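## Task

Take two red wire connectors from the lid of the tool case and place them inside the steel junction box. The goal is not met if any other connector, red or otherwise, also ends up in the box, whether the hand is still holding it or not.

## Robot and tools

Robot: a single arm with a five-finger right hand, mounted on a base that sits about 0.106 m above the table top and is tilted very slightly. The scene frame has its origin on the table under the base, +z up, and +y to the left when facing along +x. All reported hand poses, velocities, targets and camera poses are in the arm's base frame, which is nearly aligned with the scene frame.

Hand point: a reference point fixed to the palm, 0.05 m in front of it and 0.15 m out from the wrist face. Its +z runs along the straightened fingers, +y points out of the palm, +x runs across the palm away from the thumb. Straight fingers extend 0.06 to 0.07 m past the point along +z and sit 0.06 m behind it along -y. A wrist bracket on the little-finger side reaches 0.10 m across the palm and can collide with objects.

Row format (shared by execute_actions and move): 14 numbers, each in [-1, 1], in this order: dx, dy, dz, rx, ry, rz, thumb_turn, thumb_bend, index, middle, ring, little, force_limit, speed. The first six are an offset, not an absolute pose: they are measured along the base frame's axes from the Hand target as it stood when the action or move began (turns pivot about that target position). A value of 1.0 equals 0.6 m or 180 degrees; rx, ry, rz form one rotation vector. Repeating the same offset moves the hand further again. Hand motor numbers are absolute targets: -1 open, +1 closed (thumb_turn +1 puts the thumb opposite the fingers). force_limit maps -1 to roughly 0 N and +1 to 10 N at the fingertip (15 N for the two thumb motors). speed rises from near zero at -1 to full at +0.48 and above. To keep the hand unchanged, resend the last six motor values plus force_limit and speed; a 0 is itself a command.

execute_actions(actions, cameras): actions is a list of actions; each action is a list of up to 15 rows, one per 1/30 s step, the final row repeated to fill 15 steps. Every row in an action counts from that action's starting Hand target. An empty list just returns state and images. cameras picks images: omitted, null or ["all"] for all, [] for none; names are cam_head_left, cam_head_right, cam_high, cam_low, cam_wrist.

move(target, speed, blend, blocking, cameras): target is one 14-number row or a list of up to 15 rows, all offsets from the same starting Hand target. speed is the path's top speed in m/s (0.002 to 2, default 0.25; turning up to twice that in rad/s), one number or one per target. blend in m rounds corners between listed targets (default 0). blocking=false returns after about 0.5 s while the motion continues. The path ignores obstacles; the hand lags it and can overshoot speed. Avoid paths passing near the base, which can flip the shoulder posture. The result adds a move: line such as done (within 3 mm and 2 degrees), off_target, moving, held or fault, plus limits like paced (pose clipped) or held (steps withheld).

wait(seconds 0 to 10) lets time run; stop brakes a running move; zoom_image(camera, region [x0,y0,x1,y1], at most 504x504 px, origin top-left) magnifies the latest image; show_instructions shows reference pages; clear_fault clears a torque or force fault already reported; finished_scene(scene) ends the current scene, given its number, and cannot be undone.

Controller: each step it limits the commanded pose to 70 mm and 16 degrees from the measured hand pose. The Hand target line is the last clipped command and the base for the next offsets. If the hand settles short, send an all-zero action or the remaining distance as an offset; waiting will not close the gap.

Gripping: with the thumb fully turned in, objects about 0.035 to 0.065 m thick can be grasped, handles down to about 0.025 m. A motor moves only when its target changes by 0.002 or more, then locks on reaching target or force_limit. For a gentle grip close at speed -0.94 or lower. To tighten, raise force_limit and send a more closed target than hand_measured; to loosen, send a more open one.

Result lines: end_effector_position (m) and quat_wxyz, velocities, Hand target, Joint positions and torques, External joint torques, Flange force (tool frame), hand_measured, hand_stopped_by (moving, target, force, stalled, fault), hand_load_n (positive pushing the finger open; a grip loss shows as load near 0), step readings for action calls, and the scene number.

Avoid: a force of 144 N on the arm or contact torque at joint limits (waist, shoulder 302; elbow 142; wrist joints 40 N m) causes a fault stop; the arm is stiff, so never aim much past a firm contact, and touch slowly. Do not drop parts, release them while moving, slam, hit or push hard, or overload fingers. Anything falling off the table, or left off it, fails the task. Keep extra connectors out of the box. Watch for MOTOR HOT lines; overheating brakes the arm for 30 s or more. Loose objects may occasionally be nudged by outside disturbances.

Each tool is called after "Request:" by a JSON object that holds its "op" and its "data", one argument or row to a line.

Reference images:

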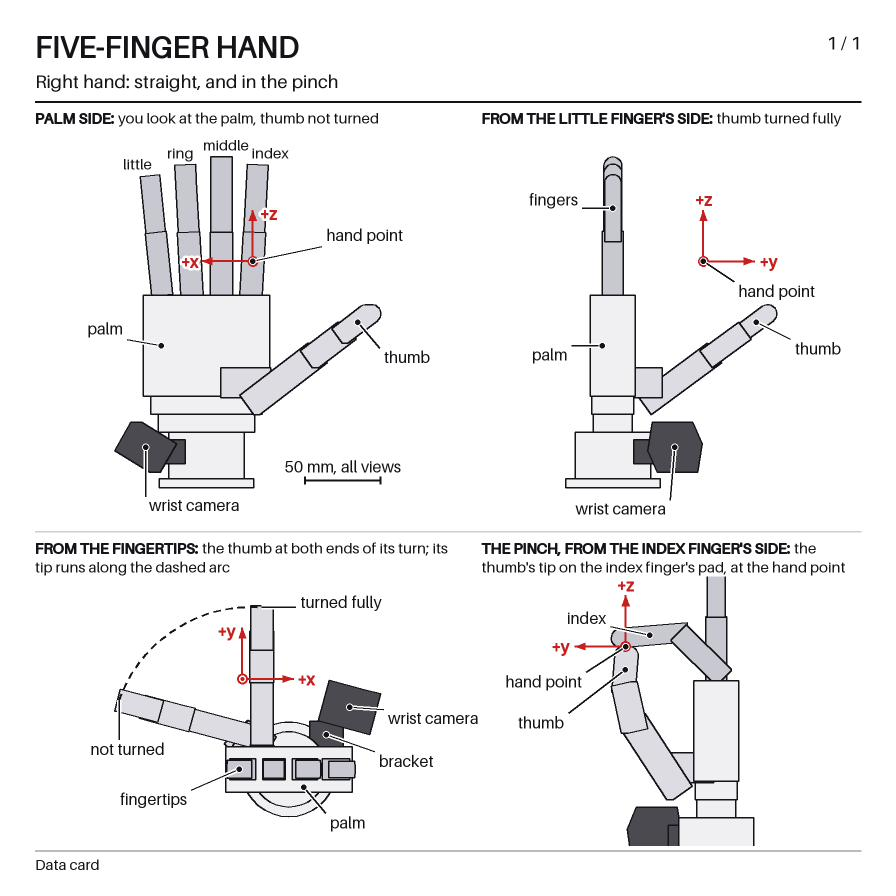

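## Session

Request:
{"op": "execute_actions", "data": {
  "actions": []
}}

Request:
{"op": "zoom_image", "data": {
  "camera": "cam_high",
  "region": [250, 180, 490, 400]
}}

Request:
{"op": "zoom_image", "data": {
  "camera": "cam_head_left",
  "region": [280, 130, 420, 300]
}}

Request:
{"op": "zoom_image", "data": {
  "camera": "cam_low",
  "region": [80, 170, 320, 290]
}}

Scene clock: 0.00 s.
end_effector_position=(+0.6918, +0.4201, +0.0595) hand_measured=(-1.000, -1.000, -1.000, -1.000, -1.000, -1.000) hand_load_n=(+0.0, +0.0, +0.0, +0.0, +0.0, +0.0) hand_stopped_by=(target, target, target, target, target, target) hand_force_limit=0.00 hand_speed=-0.80 end_effector_quat_wxyz=(+0.331, +0.743, +0.360, +0.457)
Joint positions: [0.821 0.732 1.913 1.236 -0.977 -0.011]
Joint velocities: within noise
Joint torques (N m): no reading
External joint torques (N m): no reading
Flange force (N): no reading
Hand target: +0.6918, +0.4201, +0.0595; +0.331, +0.743, +0.360, +0.457

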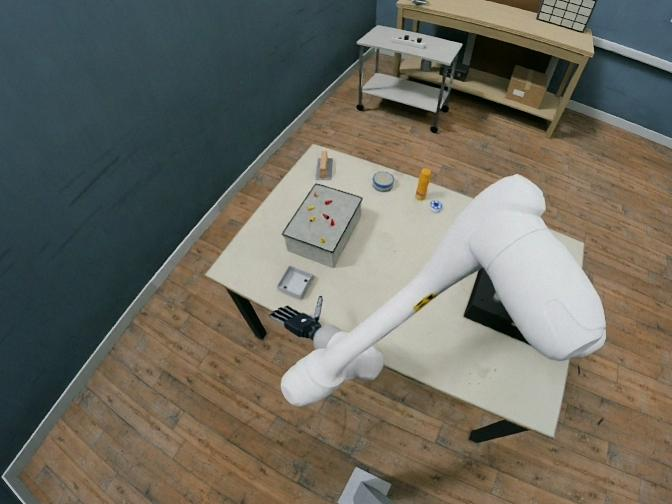

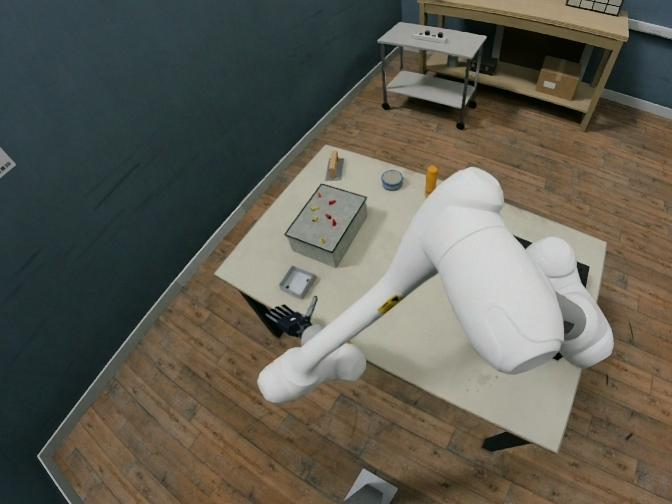

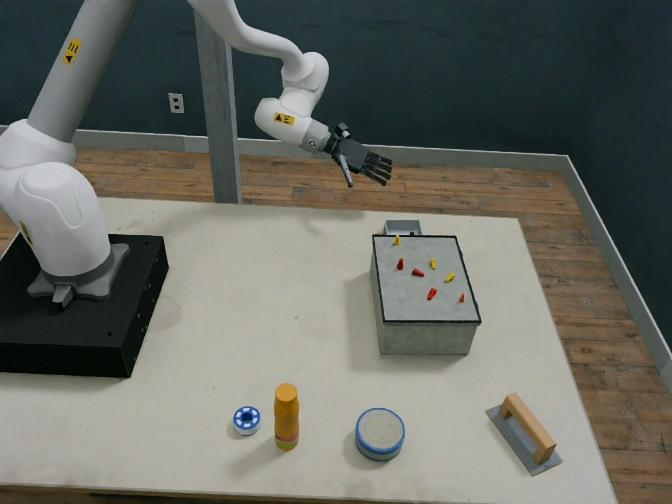

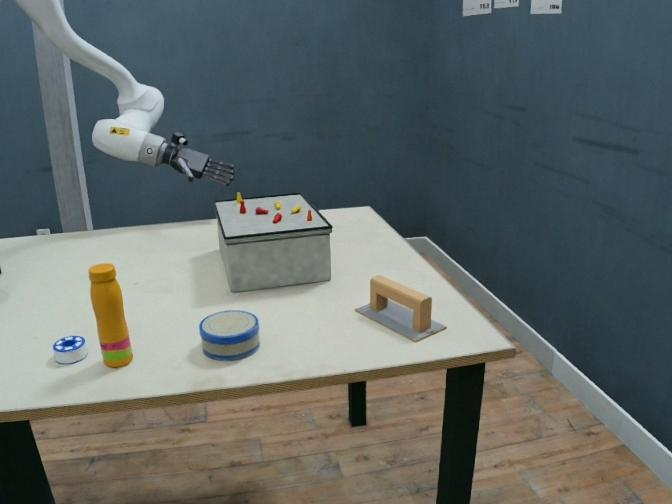

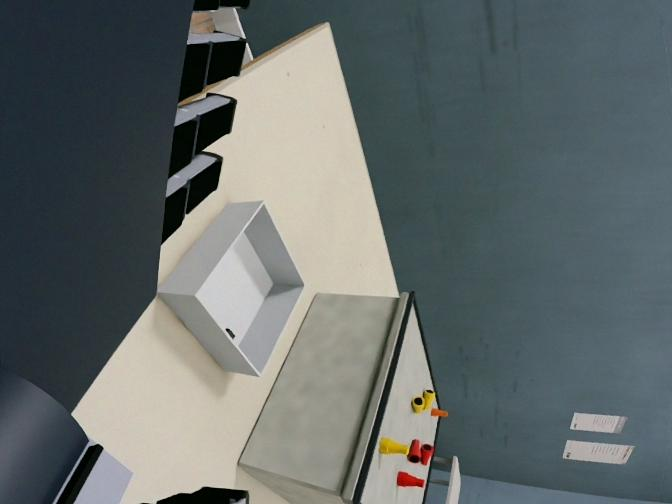

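Scaled by 2.100.

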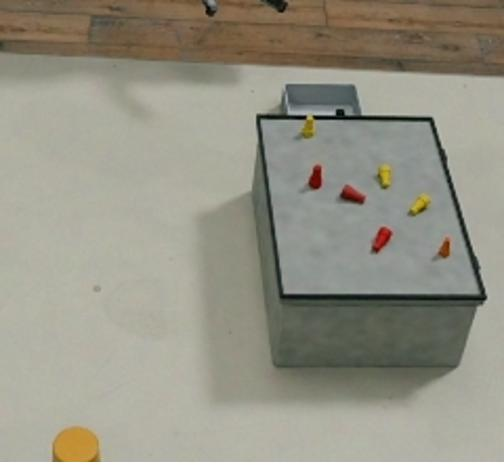

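Scaled by 2.965.

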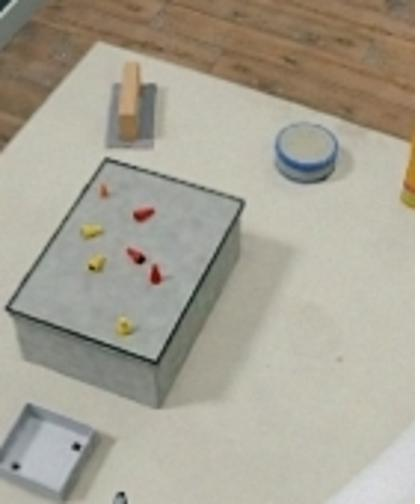

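Scaled by 2.100.

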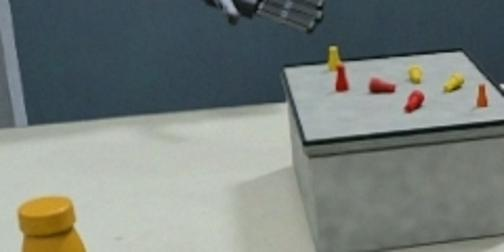

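Request:
{"op": "move", "data": {
  "target": [
    [0,-0.1,0.42,0,0,0,1,-0.4,-0.2,-0.2,1,1,-0.3,0],
    [0.089,-0.35,0.42,-0.479,0.656,0.435,1,-0.4,-0.2,-0.2,1,1,-0.3,0],
    [0.089,-0.637,0.2,-0.479,0.656,0.435,1,-0.4,-0.2,-0.2,1,1,-0.3,0]
  ],
  "speed": 0.4,
  "blend": 0.03
}}

Request:
{"op": "zoom_image", "data": {
  "camera": "cam_high",
  "region": [350, 200, 490, 330]
}}

Request:
{"op": "zoom_image", "data": {
  "camera": "cam_low",
  "region": [190, 140, 340, 260]
}}

Scene clock: 26.67 s.
end_effector_position=(+0.7452, +0.0380, +0.1795) hand_measured=(+1.000, -0.400, -0.200, -0.200, +1.000, +1.000) hand_load_n=(+0.0, +0.5, +0.0, +0.0, +0.0, +0.0) hand_stopped_by=(target, target, target, target, target, target) hand_force_limit=-0.30 hand_speed=0.00 end_effector_quat_wxyz=(-0.045, +0.075, +0.862, -0.499)
Joint positions: [0.272 0.554 1.611 2.244 -1.603 -3.988]
Joint velocities: within noise
Joint torques (N m): [0.67 -91.21 -34.76 -3.16 -0.77 0.72]
External joint torques (N m): [-0.35 6.28 1.03 -0.24 -0.22 -0.72]
Flange force (N): [-6.3 5.7 0.6]
Hand target: +0.7452, +0.0379, +0.1795; -0.045, +0.075, +0.862, -0.499
Off the commanded pose: 0.000 m, 0 deg.
move: done

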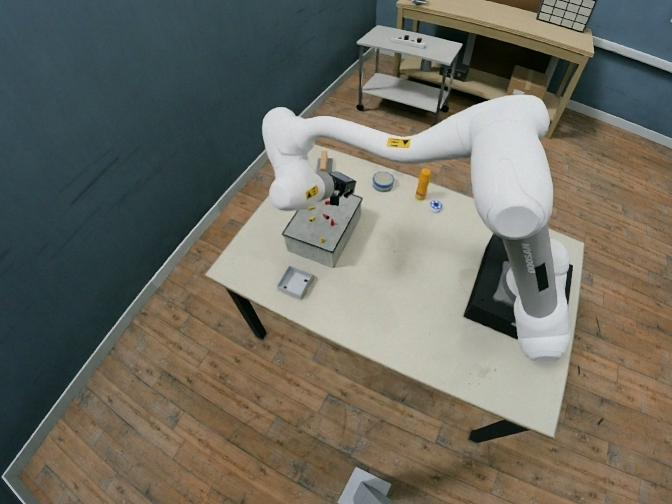

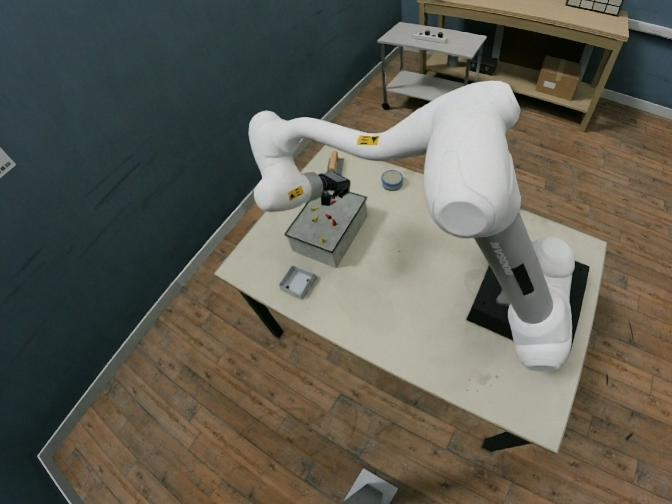

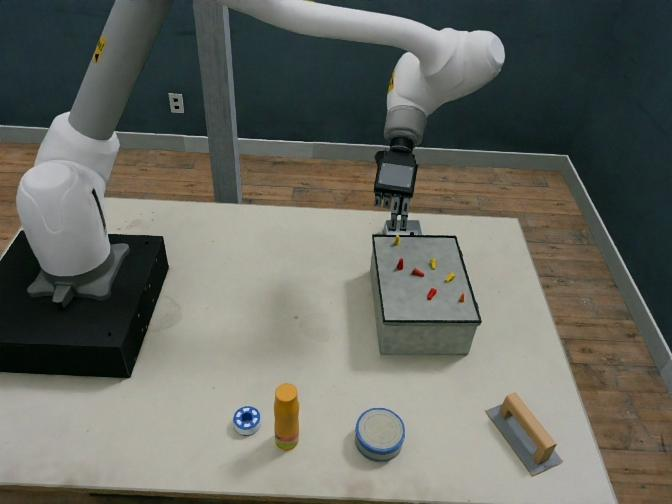

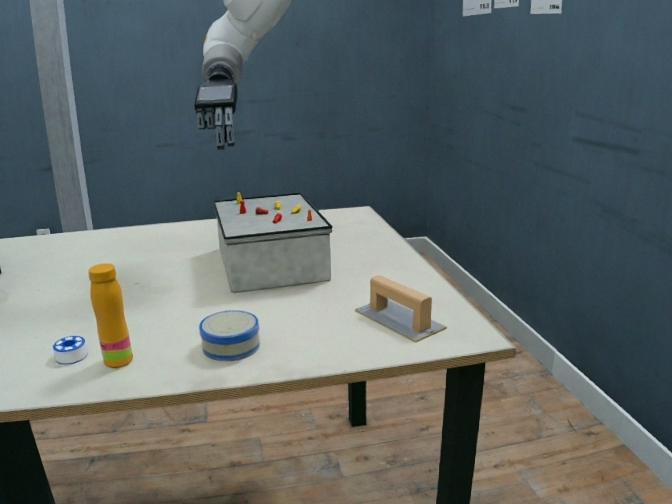

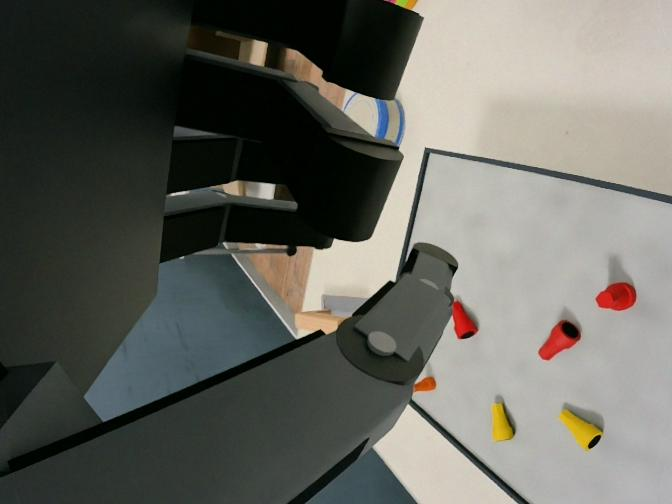

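Scaled by 3.600.

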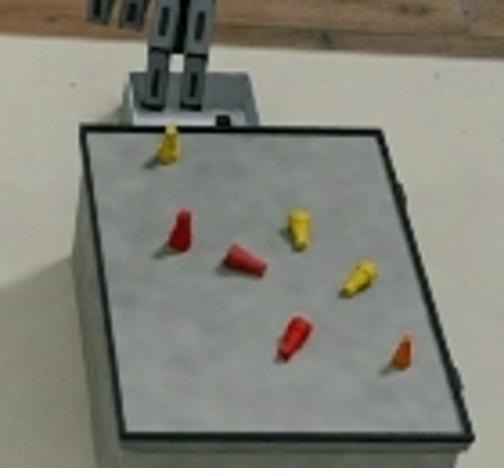

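Scaled by 3.360.

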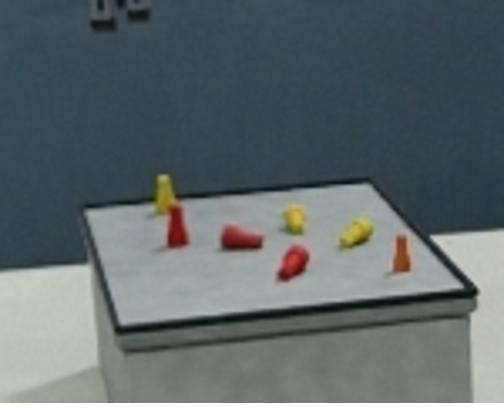

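Request:
{"op": "move", "data": {
  "target": [0,0,-0.152,0,0,0,1,-0.4,-0.2,-0.2,1,1,-0.3,0],
  "speed": 0.15,
  "cameras": ["cam_wrist","cam_high","cam_low"]
}}

Request:
{"op": "zoom_image", "data": {
  "camera": "cam_high",
  "region": [360, 220, 460, 320]
}}

Request:
{"op": "zoom_image", "data": {
  "camera": "cam_low",
  "region": [190, 140, 310, 260]
}}

Scene clock: 34.30 s.
end_effector_position=(+0.7452, +0.0379, +0.0883) hand_measured=(+1.000, -0.400, -0.200, -0.200, +1.000, +1.000) hand_load_n=(+0.0, +0.0, +0.0, +0.0, +0.0, +0.0) hand_stopped_by=(target, target, target, target, target, target) hand_force_limit=-0.30 hand_speed=0.00 end_effector_quat_wxyz=(-0.045, +0.075, +0.862, -0.499)
Joint positions: [0.272 0.644 1.656 2.243 -1.519 -3.883]
Joint velocities: within noise
Joint torques (N m): [1.92 -96.32 -31.77 -2.86 -0.73 0.75]
External joint torques (N m): [-1.74 6.71 0.8 -0.21 -0.38 -0.75]
Flange force (N): [-7.4 6.0 2.2]
Hand target: +0.7452, +0.0379, +0.0883; -0.045, +0.075, +0.862, -0.499
Off the commanded pose: 0.000 m, 0 deg.
move: done
Images, in order (width x height): cam_high 672x504, cam_low 672x504, cam_wrist 672x504.

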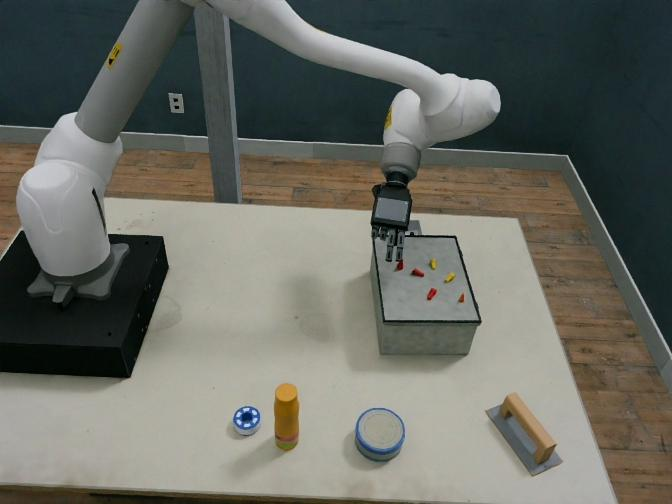

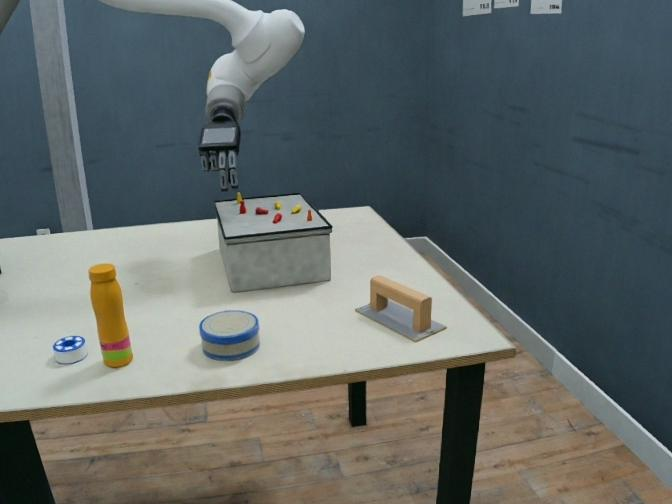

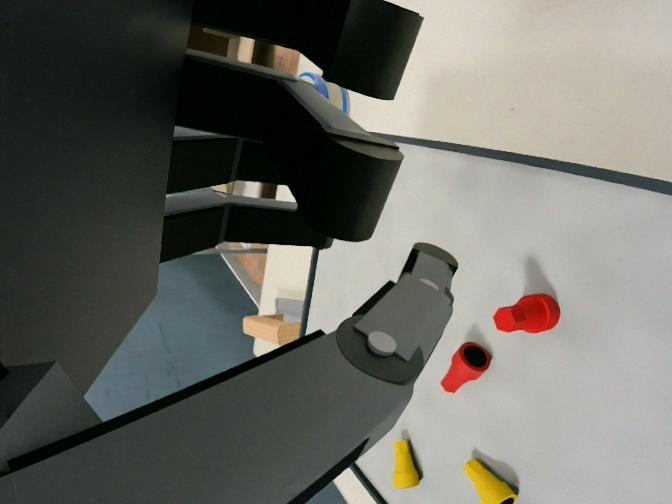

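Scaled by 5.040.

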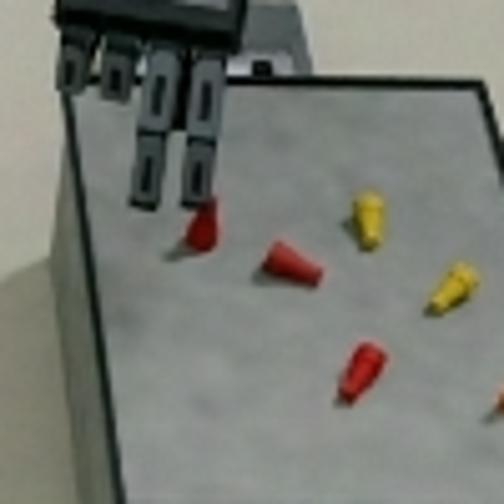

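Scaled by 4.200.

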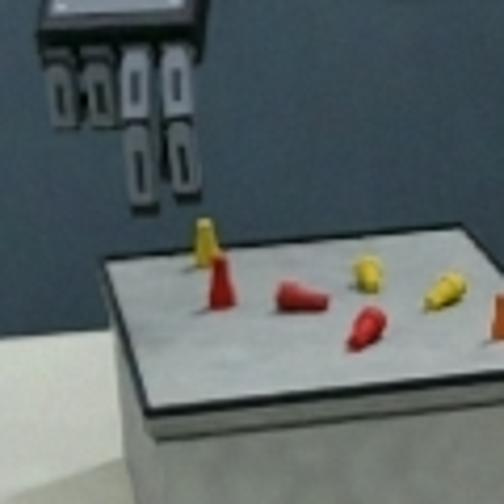

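Request:
{"op": "move", "data": {
  "target": [0.04,0.047,0,0,0,0,1,-0.4,-0.2,-0.2,1,1,-0.3,0],
  "speed": 0.15,
  "cameras": ["cam_wrist","cam_high","cam_low"]
}}

Request:
{"op": "zoom_image", "data": {
  "camera": "cam_high",
  "region": [360, 220, 460, 320]
}}

Request:
{"op": "zoom_image", "data": {
  "camera": "cam_low",
  "region": [190, 140, 310, 260]
}}

Scene clock: 52.63 s.
end_effector_position=(+0.7692, +0.0661, +0.0883) hand_measured=(+1.000, -0.400, -0.200, -0.200, +1.000, +1.000) hand_load_n=(+0.0, +0.0, +0.0, +0.0, +0.0, +0.0) hand_stopped_by=(target, target, target, target, target, target) hand_force_limit=-0.30 hand_speed=0.00 end_effector_quat_wxyz=(-0.045, +0.075, +0.862, -0.499)
Joint positions: [0.298 0.683 1.582 2.26 -1.556 -3.898]
Joint velocities: within noise
Joint torques (N m): [1.98 -99.45 -32.48 -2.99 -0.74 0.69]
External joint torques (N m): [-2.34 6.14 0.97 -0.16 -0.35 -0.69]
Flange force (N): [-6.8 5.0 2.6]
Hand target: +0.7692, +0.0661, +0.0883; -0.045, +0.075, +0.862, -0.499
Off the commanded pose: 0.000 m, 0 deg.
move: done
Images, in order (width x height): cam_high 672x504, cam_low 672x504, cam_wrist 672x504.

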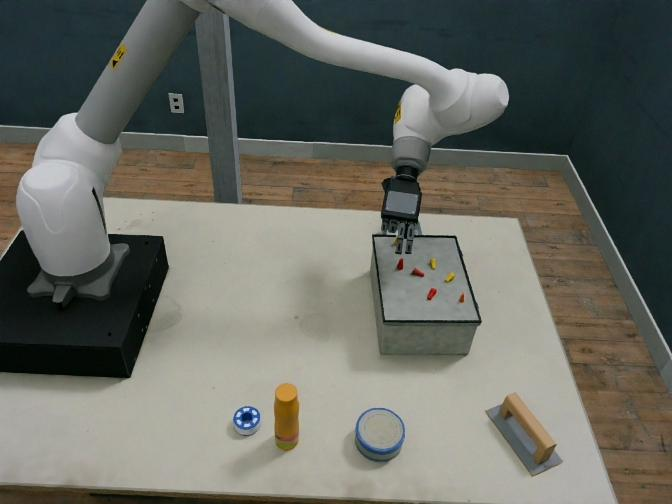

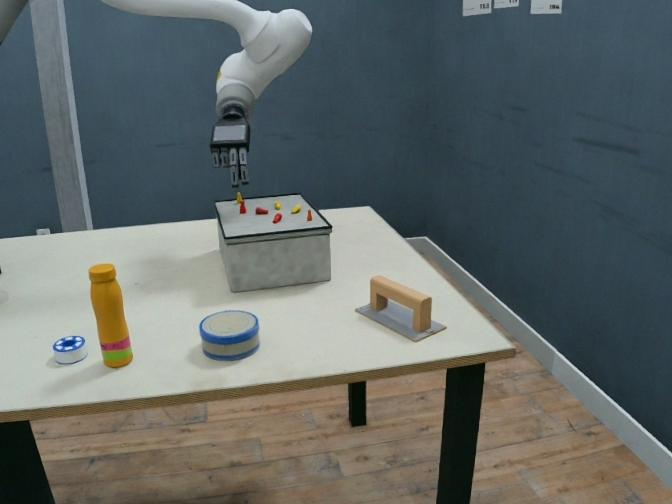

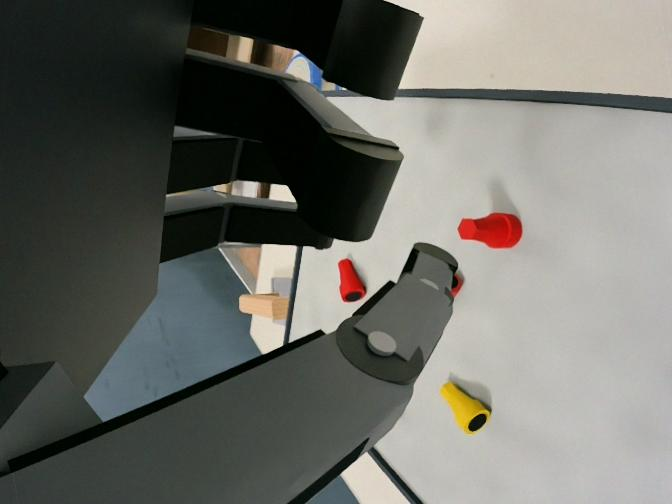

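Scaled by 5.040.

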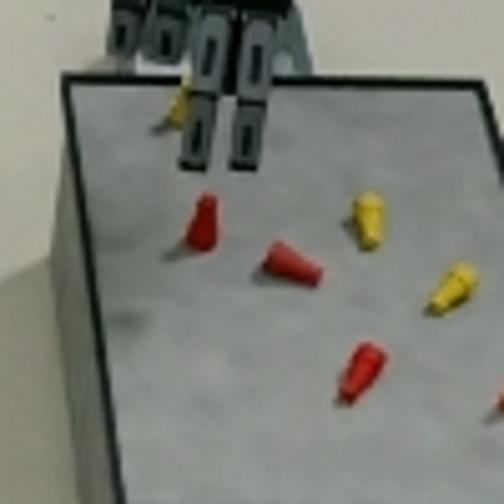

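Scaled by 4.200.

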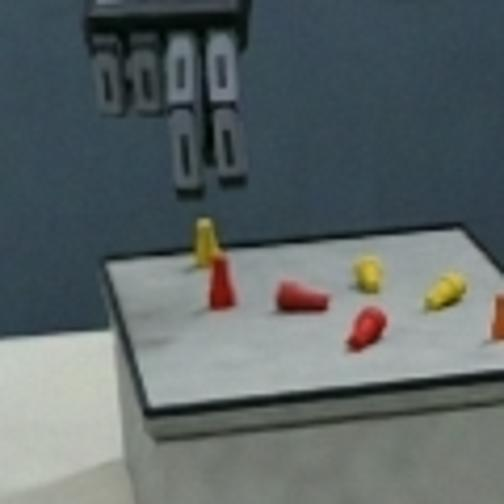

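Request:
{"op": "move", "data": {
  "target": [0,0.027,-0.045,0,0,0,1,-0.4,-0.2,-0.2,1,1,-0.3,0],
  "speed": 0.12,
  "cameras": ["cam_wrist","cam_high","cam_low"]
}}

Request:
{"op": "zoom_image", "data": {
  "camera": "cam_high",
  "region": [360, 220, 460, 320]
}}

Request:
{"op": "zoom_image", "data": {
  "camera": "cam_low",
  "region": [190, 140, 310, 260]
}}

Scene clock: 61.67 s.
end_effector_position=(+0.7692, +0.0823, +0.0613) hand_measured=(+1.000, -0.400, -0.200, -0.200, +1.000, +1.000) hand_load_n=(+0.0, +0.0, +0.0, +0.0, +0.0, +0.0) hand_stopped_by=(target, target, target, target, target, target) hand_force_limit=-0.30 hand_speed=0.00 end_effector_quat_wxyz=(-0.045, +0.075, +0.862, -0.499)
Joint positions: [0.316 0.718 1.577 2.272 -1.547 -3.865]
Joint velocities: within noise
Joint torques (N m): [2.25 -99.94 -31.62 -2.95 -0.73 0.74]
External joint torques (N m): [-2.6 4.35 0.62 -0.16 -0.4 -0.75]
Flange force (N): [-5.7 2.9 2.4]
Hand target: +0.7692, +0.0823, +0.0613; -0.045, +0.075, +0.862, -0.499
Off the commanded pose: 0.000 m, 0 deg.
move: done
Images, in order (width x height): cam_high 672x504, cam_low 672x504, cam_wrist 672x504.

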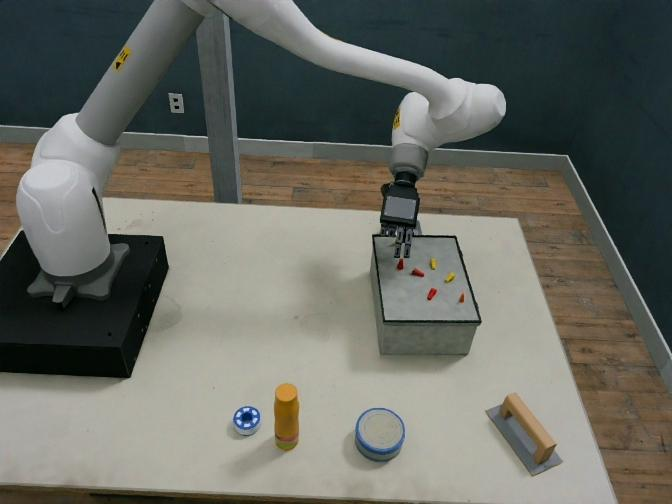

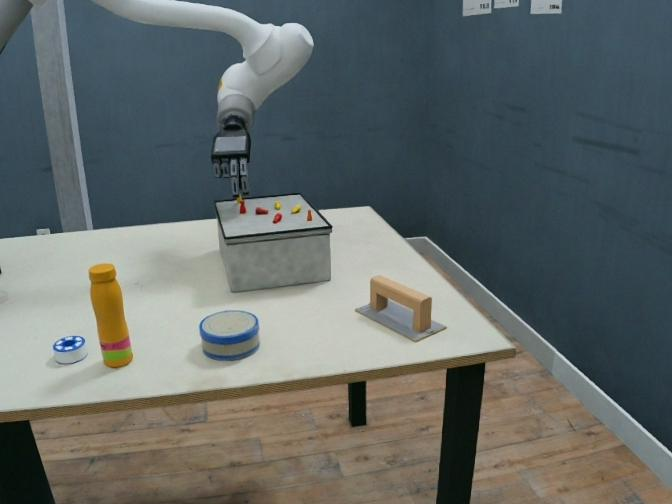

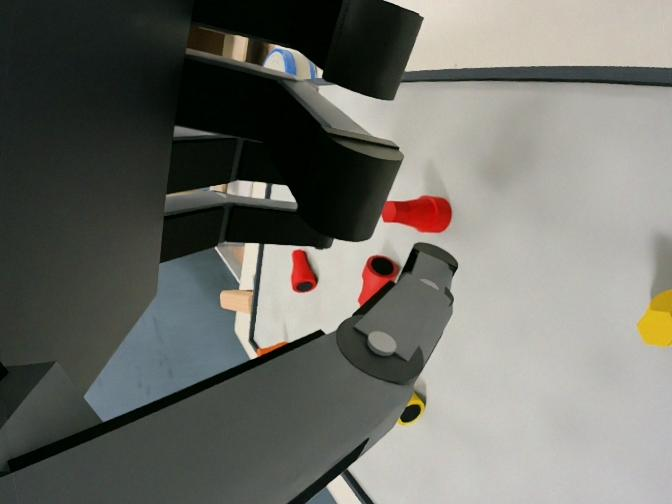

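Scaled by 5.040.

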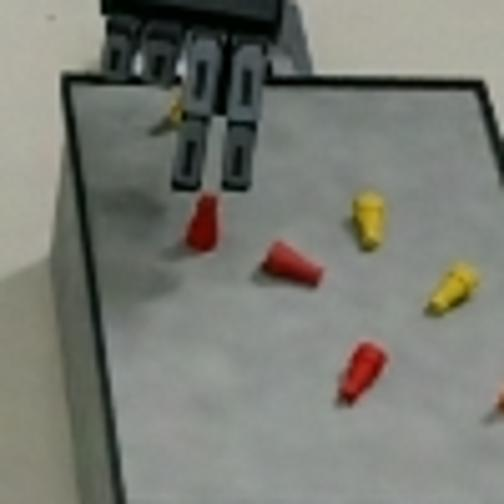

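Scaled by 4.200.

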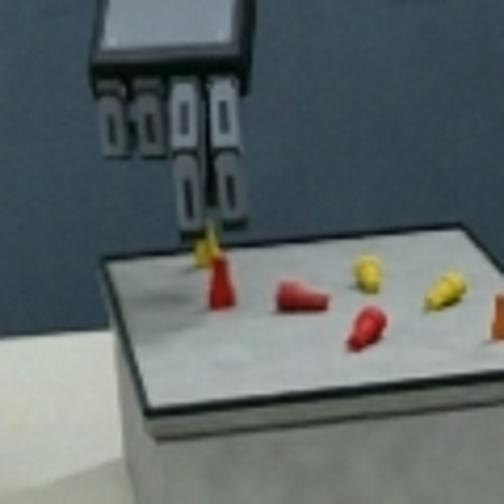

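Request:
{"op": "move", "data": {
  "target": [-0.003,-0.011,-0.01,0,0,-0.139,1,-0.4,-0.2,-0.2,1,1,-0.3,0],
  "speed": 0.15,
  "cameras": ["cam_wrist","cam_high","cam_low"]
}}

Request:
{"op": "zoom_image", "data": {
  "camera": "cam_high",
  "region": [360, 220, 460, 320]
}}

Request:
{"op": "zoom_image", "data": {
  "camera": "cam_low",
  "region": [190, 140, 310, 260]
}}

Scene clock: 76.80 s.
end_effector_position=(+0.7674, +0.0758, +0.0553) hand_measured=(+1.000, -0.400, -0.200, -0.200, +1.000, +1.000) hand_load_n=(+0.0, +0.0, +0.0, +0.0, +0.0, +0.0) hand_stopped_by=(target, target, target, target, target, target) hand_force_limit=-0.30 hand_speed=0.00 end_effector_quat_wxyz=(-0.152, +0.260, +0.826, -0.477)
Joint positions: [0.257 0.815 1.399 2.529 -1.804 -3.704]
Joint velocities: within noise
Joint torques (N m): [1.99 -109.49 -32.96 -3.59 -1.01 0.48]
External joint torques (N m): [-2.29 6.43 1.26 -0.02 -0.27 -0.49]
Flange force (N): [-5.7 6.6 0.6]
Hand target: +0.7674, +0.0757, +0.0553; -0.152, +0.260, +0.826, -0.477
Off the commanded pose: 0.000 m, 0 deg.
move: done
Images, in order (width x height): cam_high 672x504, cam_low 672x504, cam_wrist 672x504.

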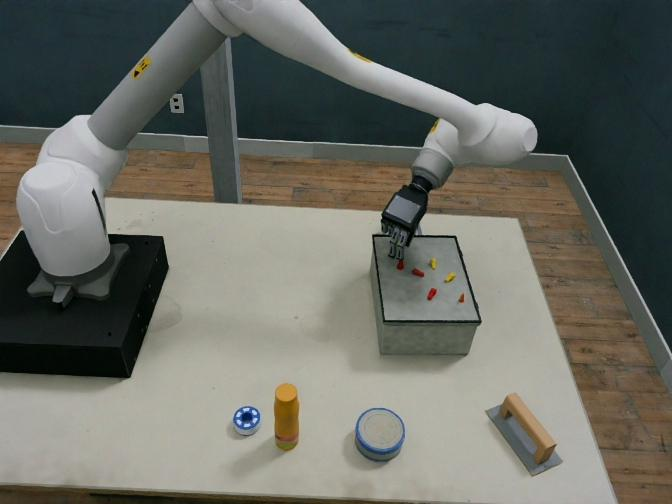

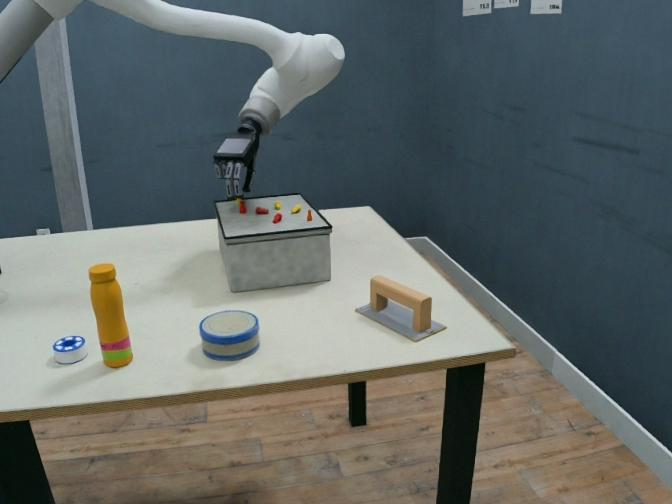

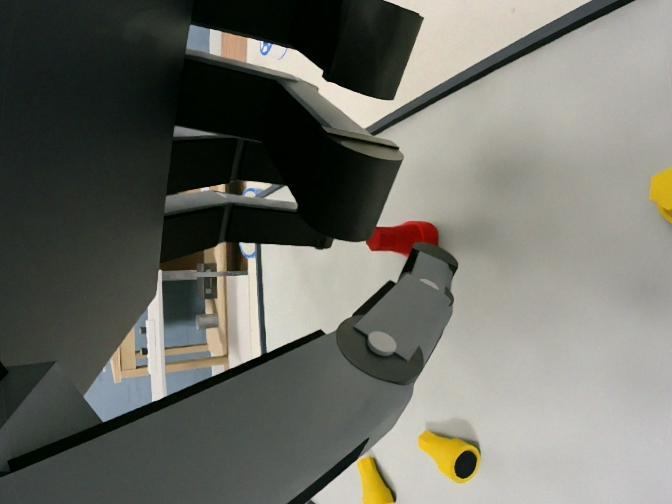

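Scaled by 5.040.

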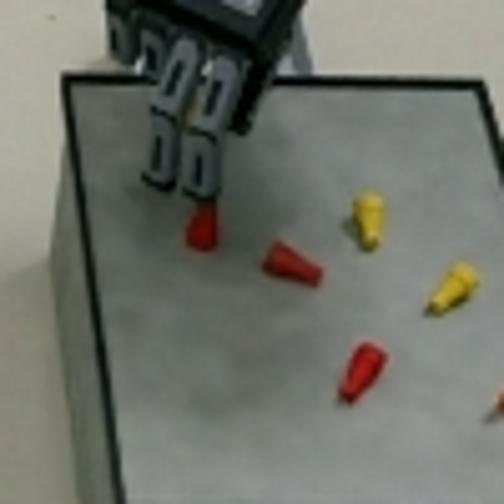

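Scaled by 4.200.

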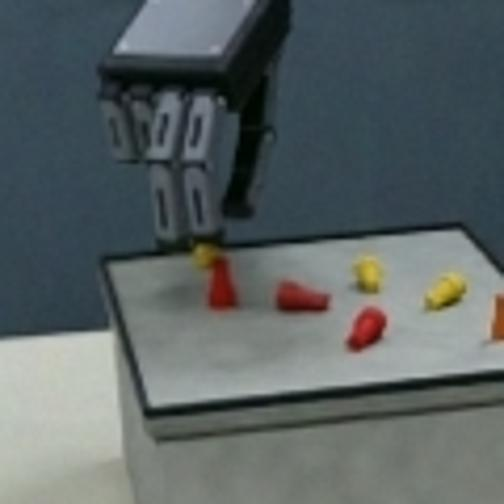

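Request:
{"op": "move", "data": {
  "target": [
    [0.003,-0.013,0,0,0,0,1,-0.4,-0.2,-0.2,1,1,-0.3,0],
    [0.003,-0.013,-0.042,0,0,0,1,-0.4,-0.2,-0.2,1,1,-0.3,0]
  ],
  "speed": 0.06,
  "cameras": ["cam_wrist","cam_high","cam_low"]
}}

Request:
{"op": "zoom_image", "data": {
  "camera": "cam_high",
  "region": [360, 220, 460, 320]
}}

Request:
{"op": "zoom_image", "data": {
  "camera": "cam_low",
  "region": [190, 140, 310, 260]
}}

Scene clock: 89.10 s.
end_effector_position=(+0.7692, +0.0679, +0.0301) hand_measured=(+1.000, -0.400, -0.200, -0.200, +1.000, +1.000) hand_load_n=(+0.0, +0.0, +0.0, +0.0, +0.0, +0.0) hand_stopped_by=(target, target, target, target, target, target) hand_force_limit=-0.30 hand_speed=0.00 end_effector_quat_wxyz=(-0.152, +0.260, +0.826, -0.477)
Joint positions: [0.248 0.839 1.406 2.526 -1.774 -3.692]
Joint velocities: within noise
Joint torques (N m): [2.49 -111.07 -32.03 -3.33 -0.73 0.73]
External joint torques (N m): [-2.52 6.7 0.8 -0.22 -0.55 -0.74]
Flange force (N): [-7.3 7.0 -0.4]
Hand target: +0.7692, +0.0679, +0.0301; -0.152, +0.260, +0.826, -0.477
Off the commanded pose: 0.000 m, 0 deg.
move: done
Images, in order (width x height): cam_high 672x504, cam_low 672x504, cam_wrist 672x504.

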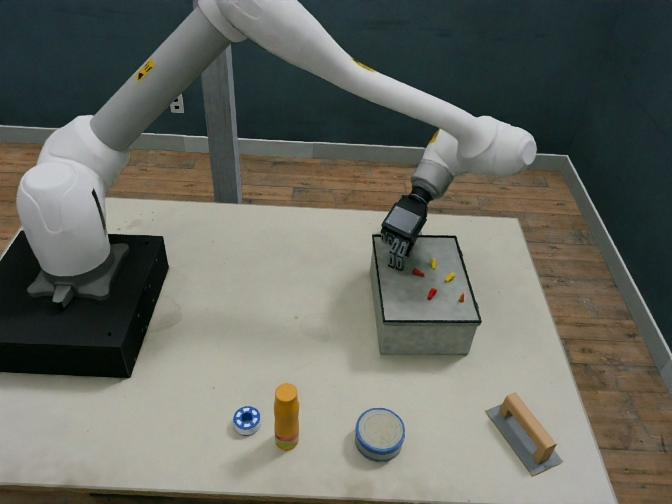

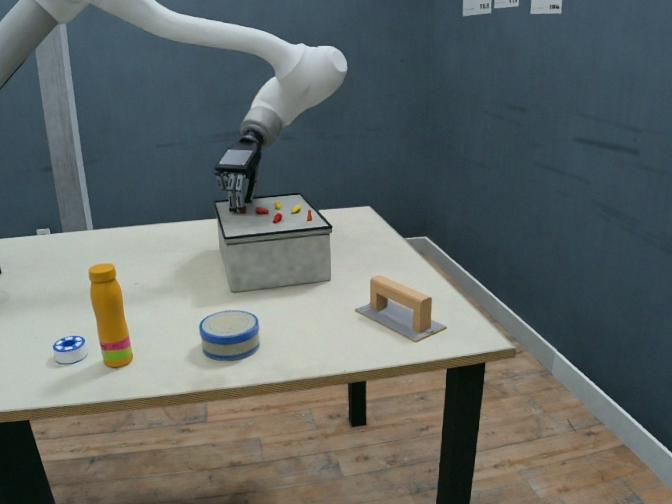

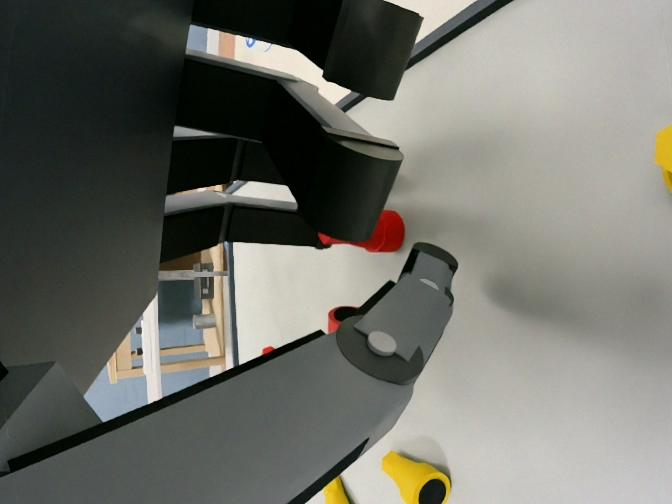

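Scaled by 5.040.

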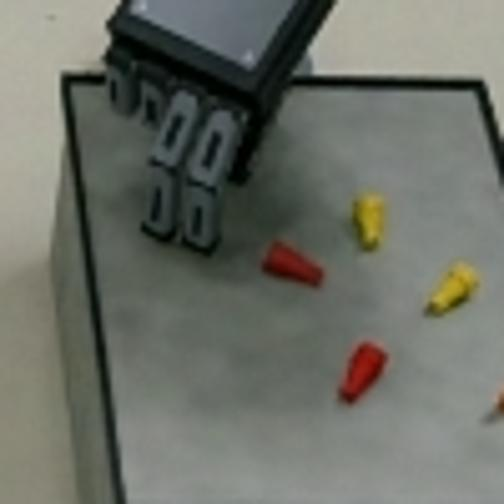

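Scaled by 4.200.

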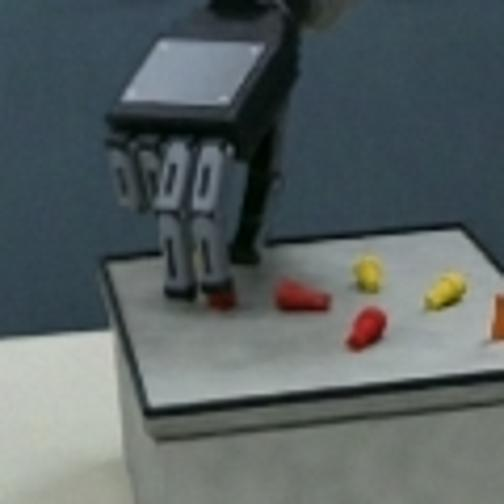

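Request:
{"op": "move", "data": {
  "target": [0.008,-0.006,-0.008,0,0,0,1,-0.4,-0.2,-0.2,1,1,-0.3,0],
  "speed": 0.04,
  "cameras": []
}}

Request:
{"op": "move", "data": {
  "target": [0,0,0,0,0,0,1,-0.4,0.7,0.8,1,1,-0.3,-0.85],
  "cameras": ["cam_wrist","cam_low"]
}}

Request:
{"op": "zoom_image", "data": {
  "camera": "cam_low",
  "region": [190, 140, 310, 260]
}}

Scene clock: 95.87 s.
end_effector_position=(+0.7739, +0.0644, +0.0253) hand_measured=(+1.000, -0.400, -0.200, -0.200, +1.000, +1.000) hand_load_n=(+0.0, +0.0, +0.0, +0.0, +0.0, +0.0) hand_stopped_by=(target, target, target, target, target, target) hand_force_limit=-0.30 hand_speed=0.00 end_effector_quat_wxyz=(-0.152, +0.260, +0.826, -0.477)
Joint positions: [0.243 0.849 1.397 2.522 -1.771 -3.694]
Joint velocities: within noise
Joint torques (N m): [1.93 -112.46 -31.61 -3.42 -0.84 0.65]
External joint torques (N m): [-2.04 7.54 0.62 -0.1 -0.44 -0.66]
Flange force (N): [-7.7 8.6 -1.2]
Hand target: +0.7740, +0.0643, +0.0253; -0.152, +0.260, +0.826, -0.477
Off the commanded pose: 0.000 m, 0 deg.
move: done
No camera images: "cameras" was empty.

Scene clock: 97.53 s.
end_effector_position=(+0.7740, +0.0643, +0.0253) hand_measured=(+1.000, -0.402, +0.256, +0.382, +1.000, +1.000) hand_load_n=(+0.5, +6.0, +2.5, +4.5, +0.0, +0.0) hand_stopped_by=(target, target, force, force, target, target) hand_force_limit=-0.30 hand_speed=-0.85 end_effector_quat_wxyz=(-0.152, +0.260, +0.826, -0.477)
Joint positions: [0.243 0.849 1.397 2.522 -1.771 -3.694]
Joint velocities: within noise
Joint torques (N m): [2.44 -111.05 -31.76 -3.23 -0.72 0.72]
External joint torques (N m): [-2.31 5.9 0.63 -0.31 -0.56 -0.73]
Flange force (N): [-6.8 6.1 -0.6]
Hand target: +0.7740, +0.0643, +0.0253; -0.152, +0.260, +0.826, -0.477
Off the commanded pose: 0.000 m, 0 deg.
move: done
Images, in order (width x height): cam_low 672x504, cam_wrist 672x504.

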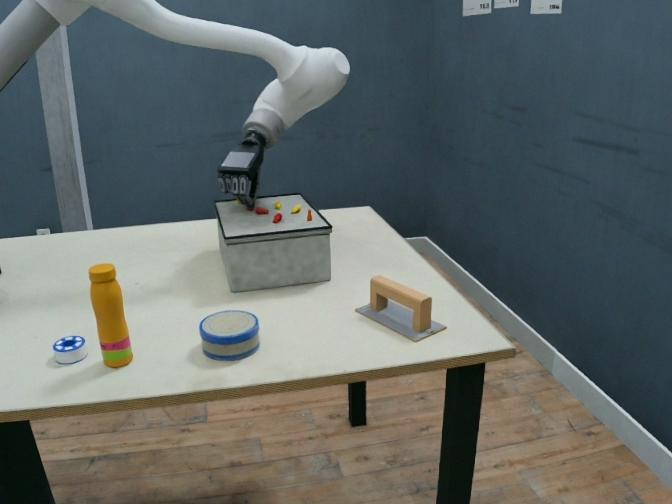

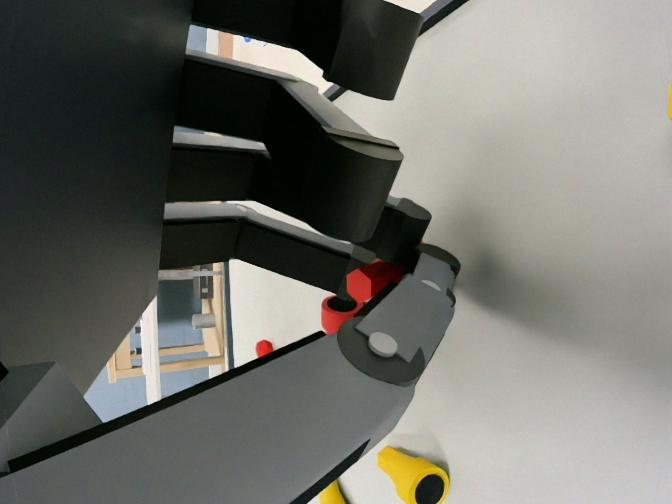

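Scaled by 4.200.

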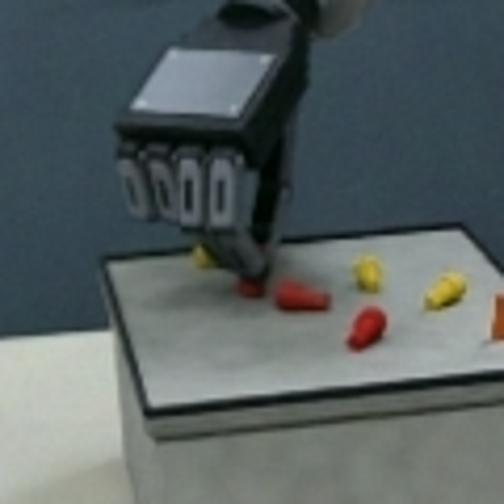

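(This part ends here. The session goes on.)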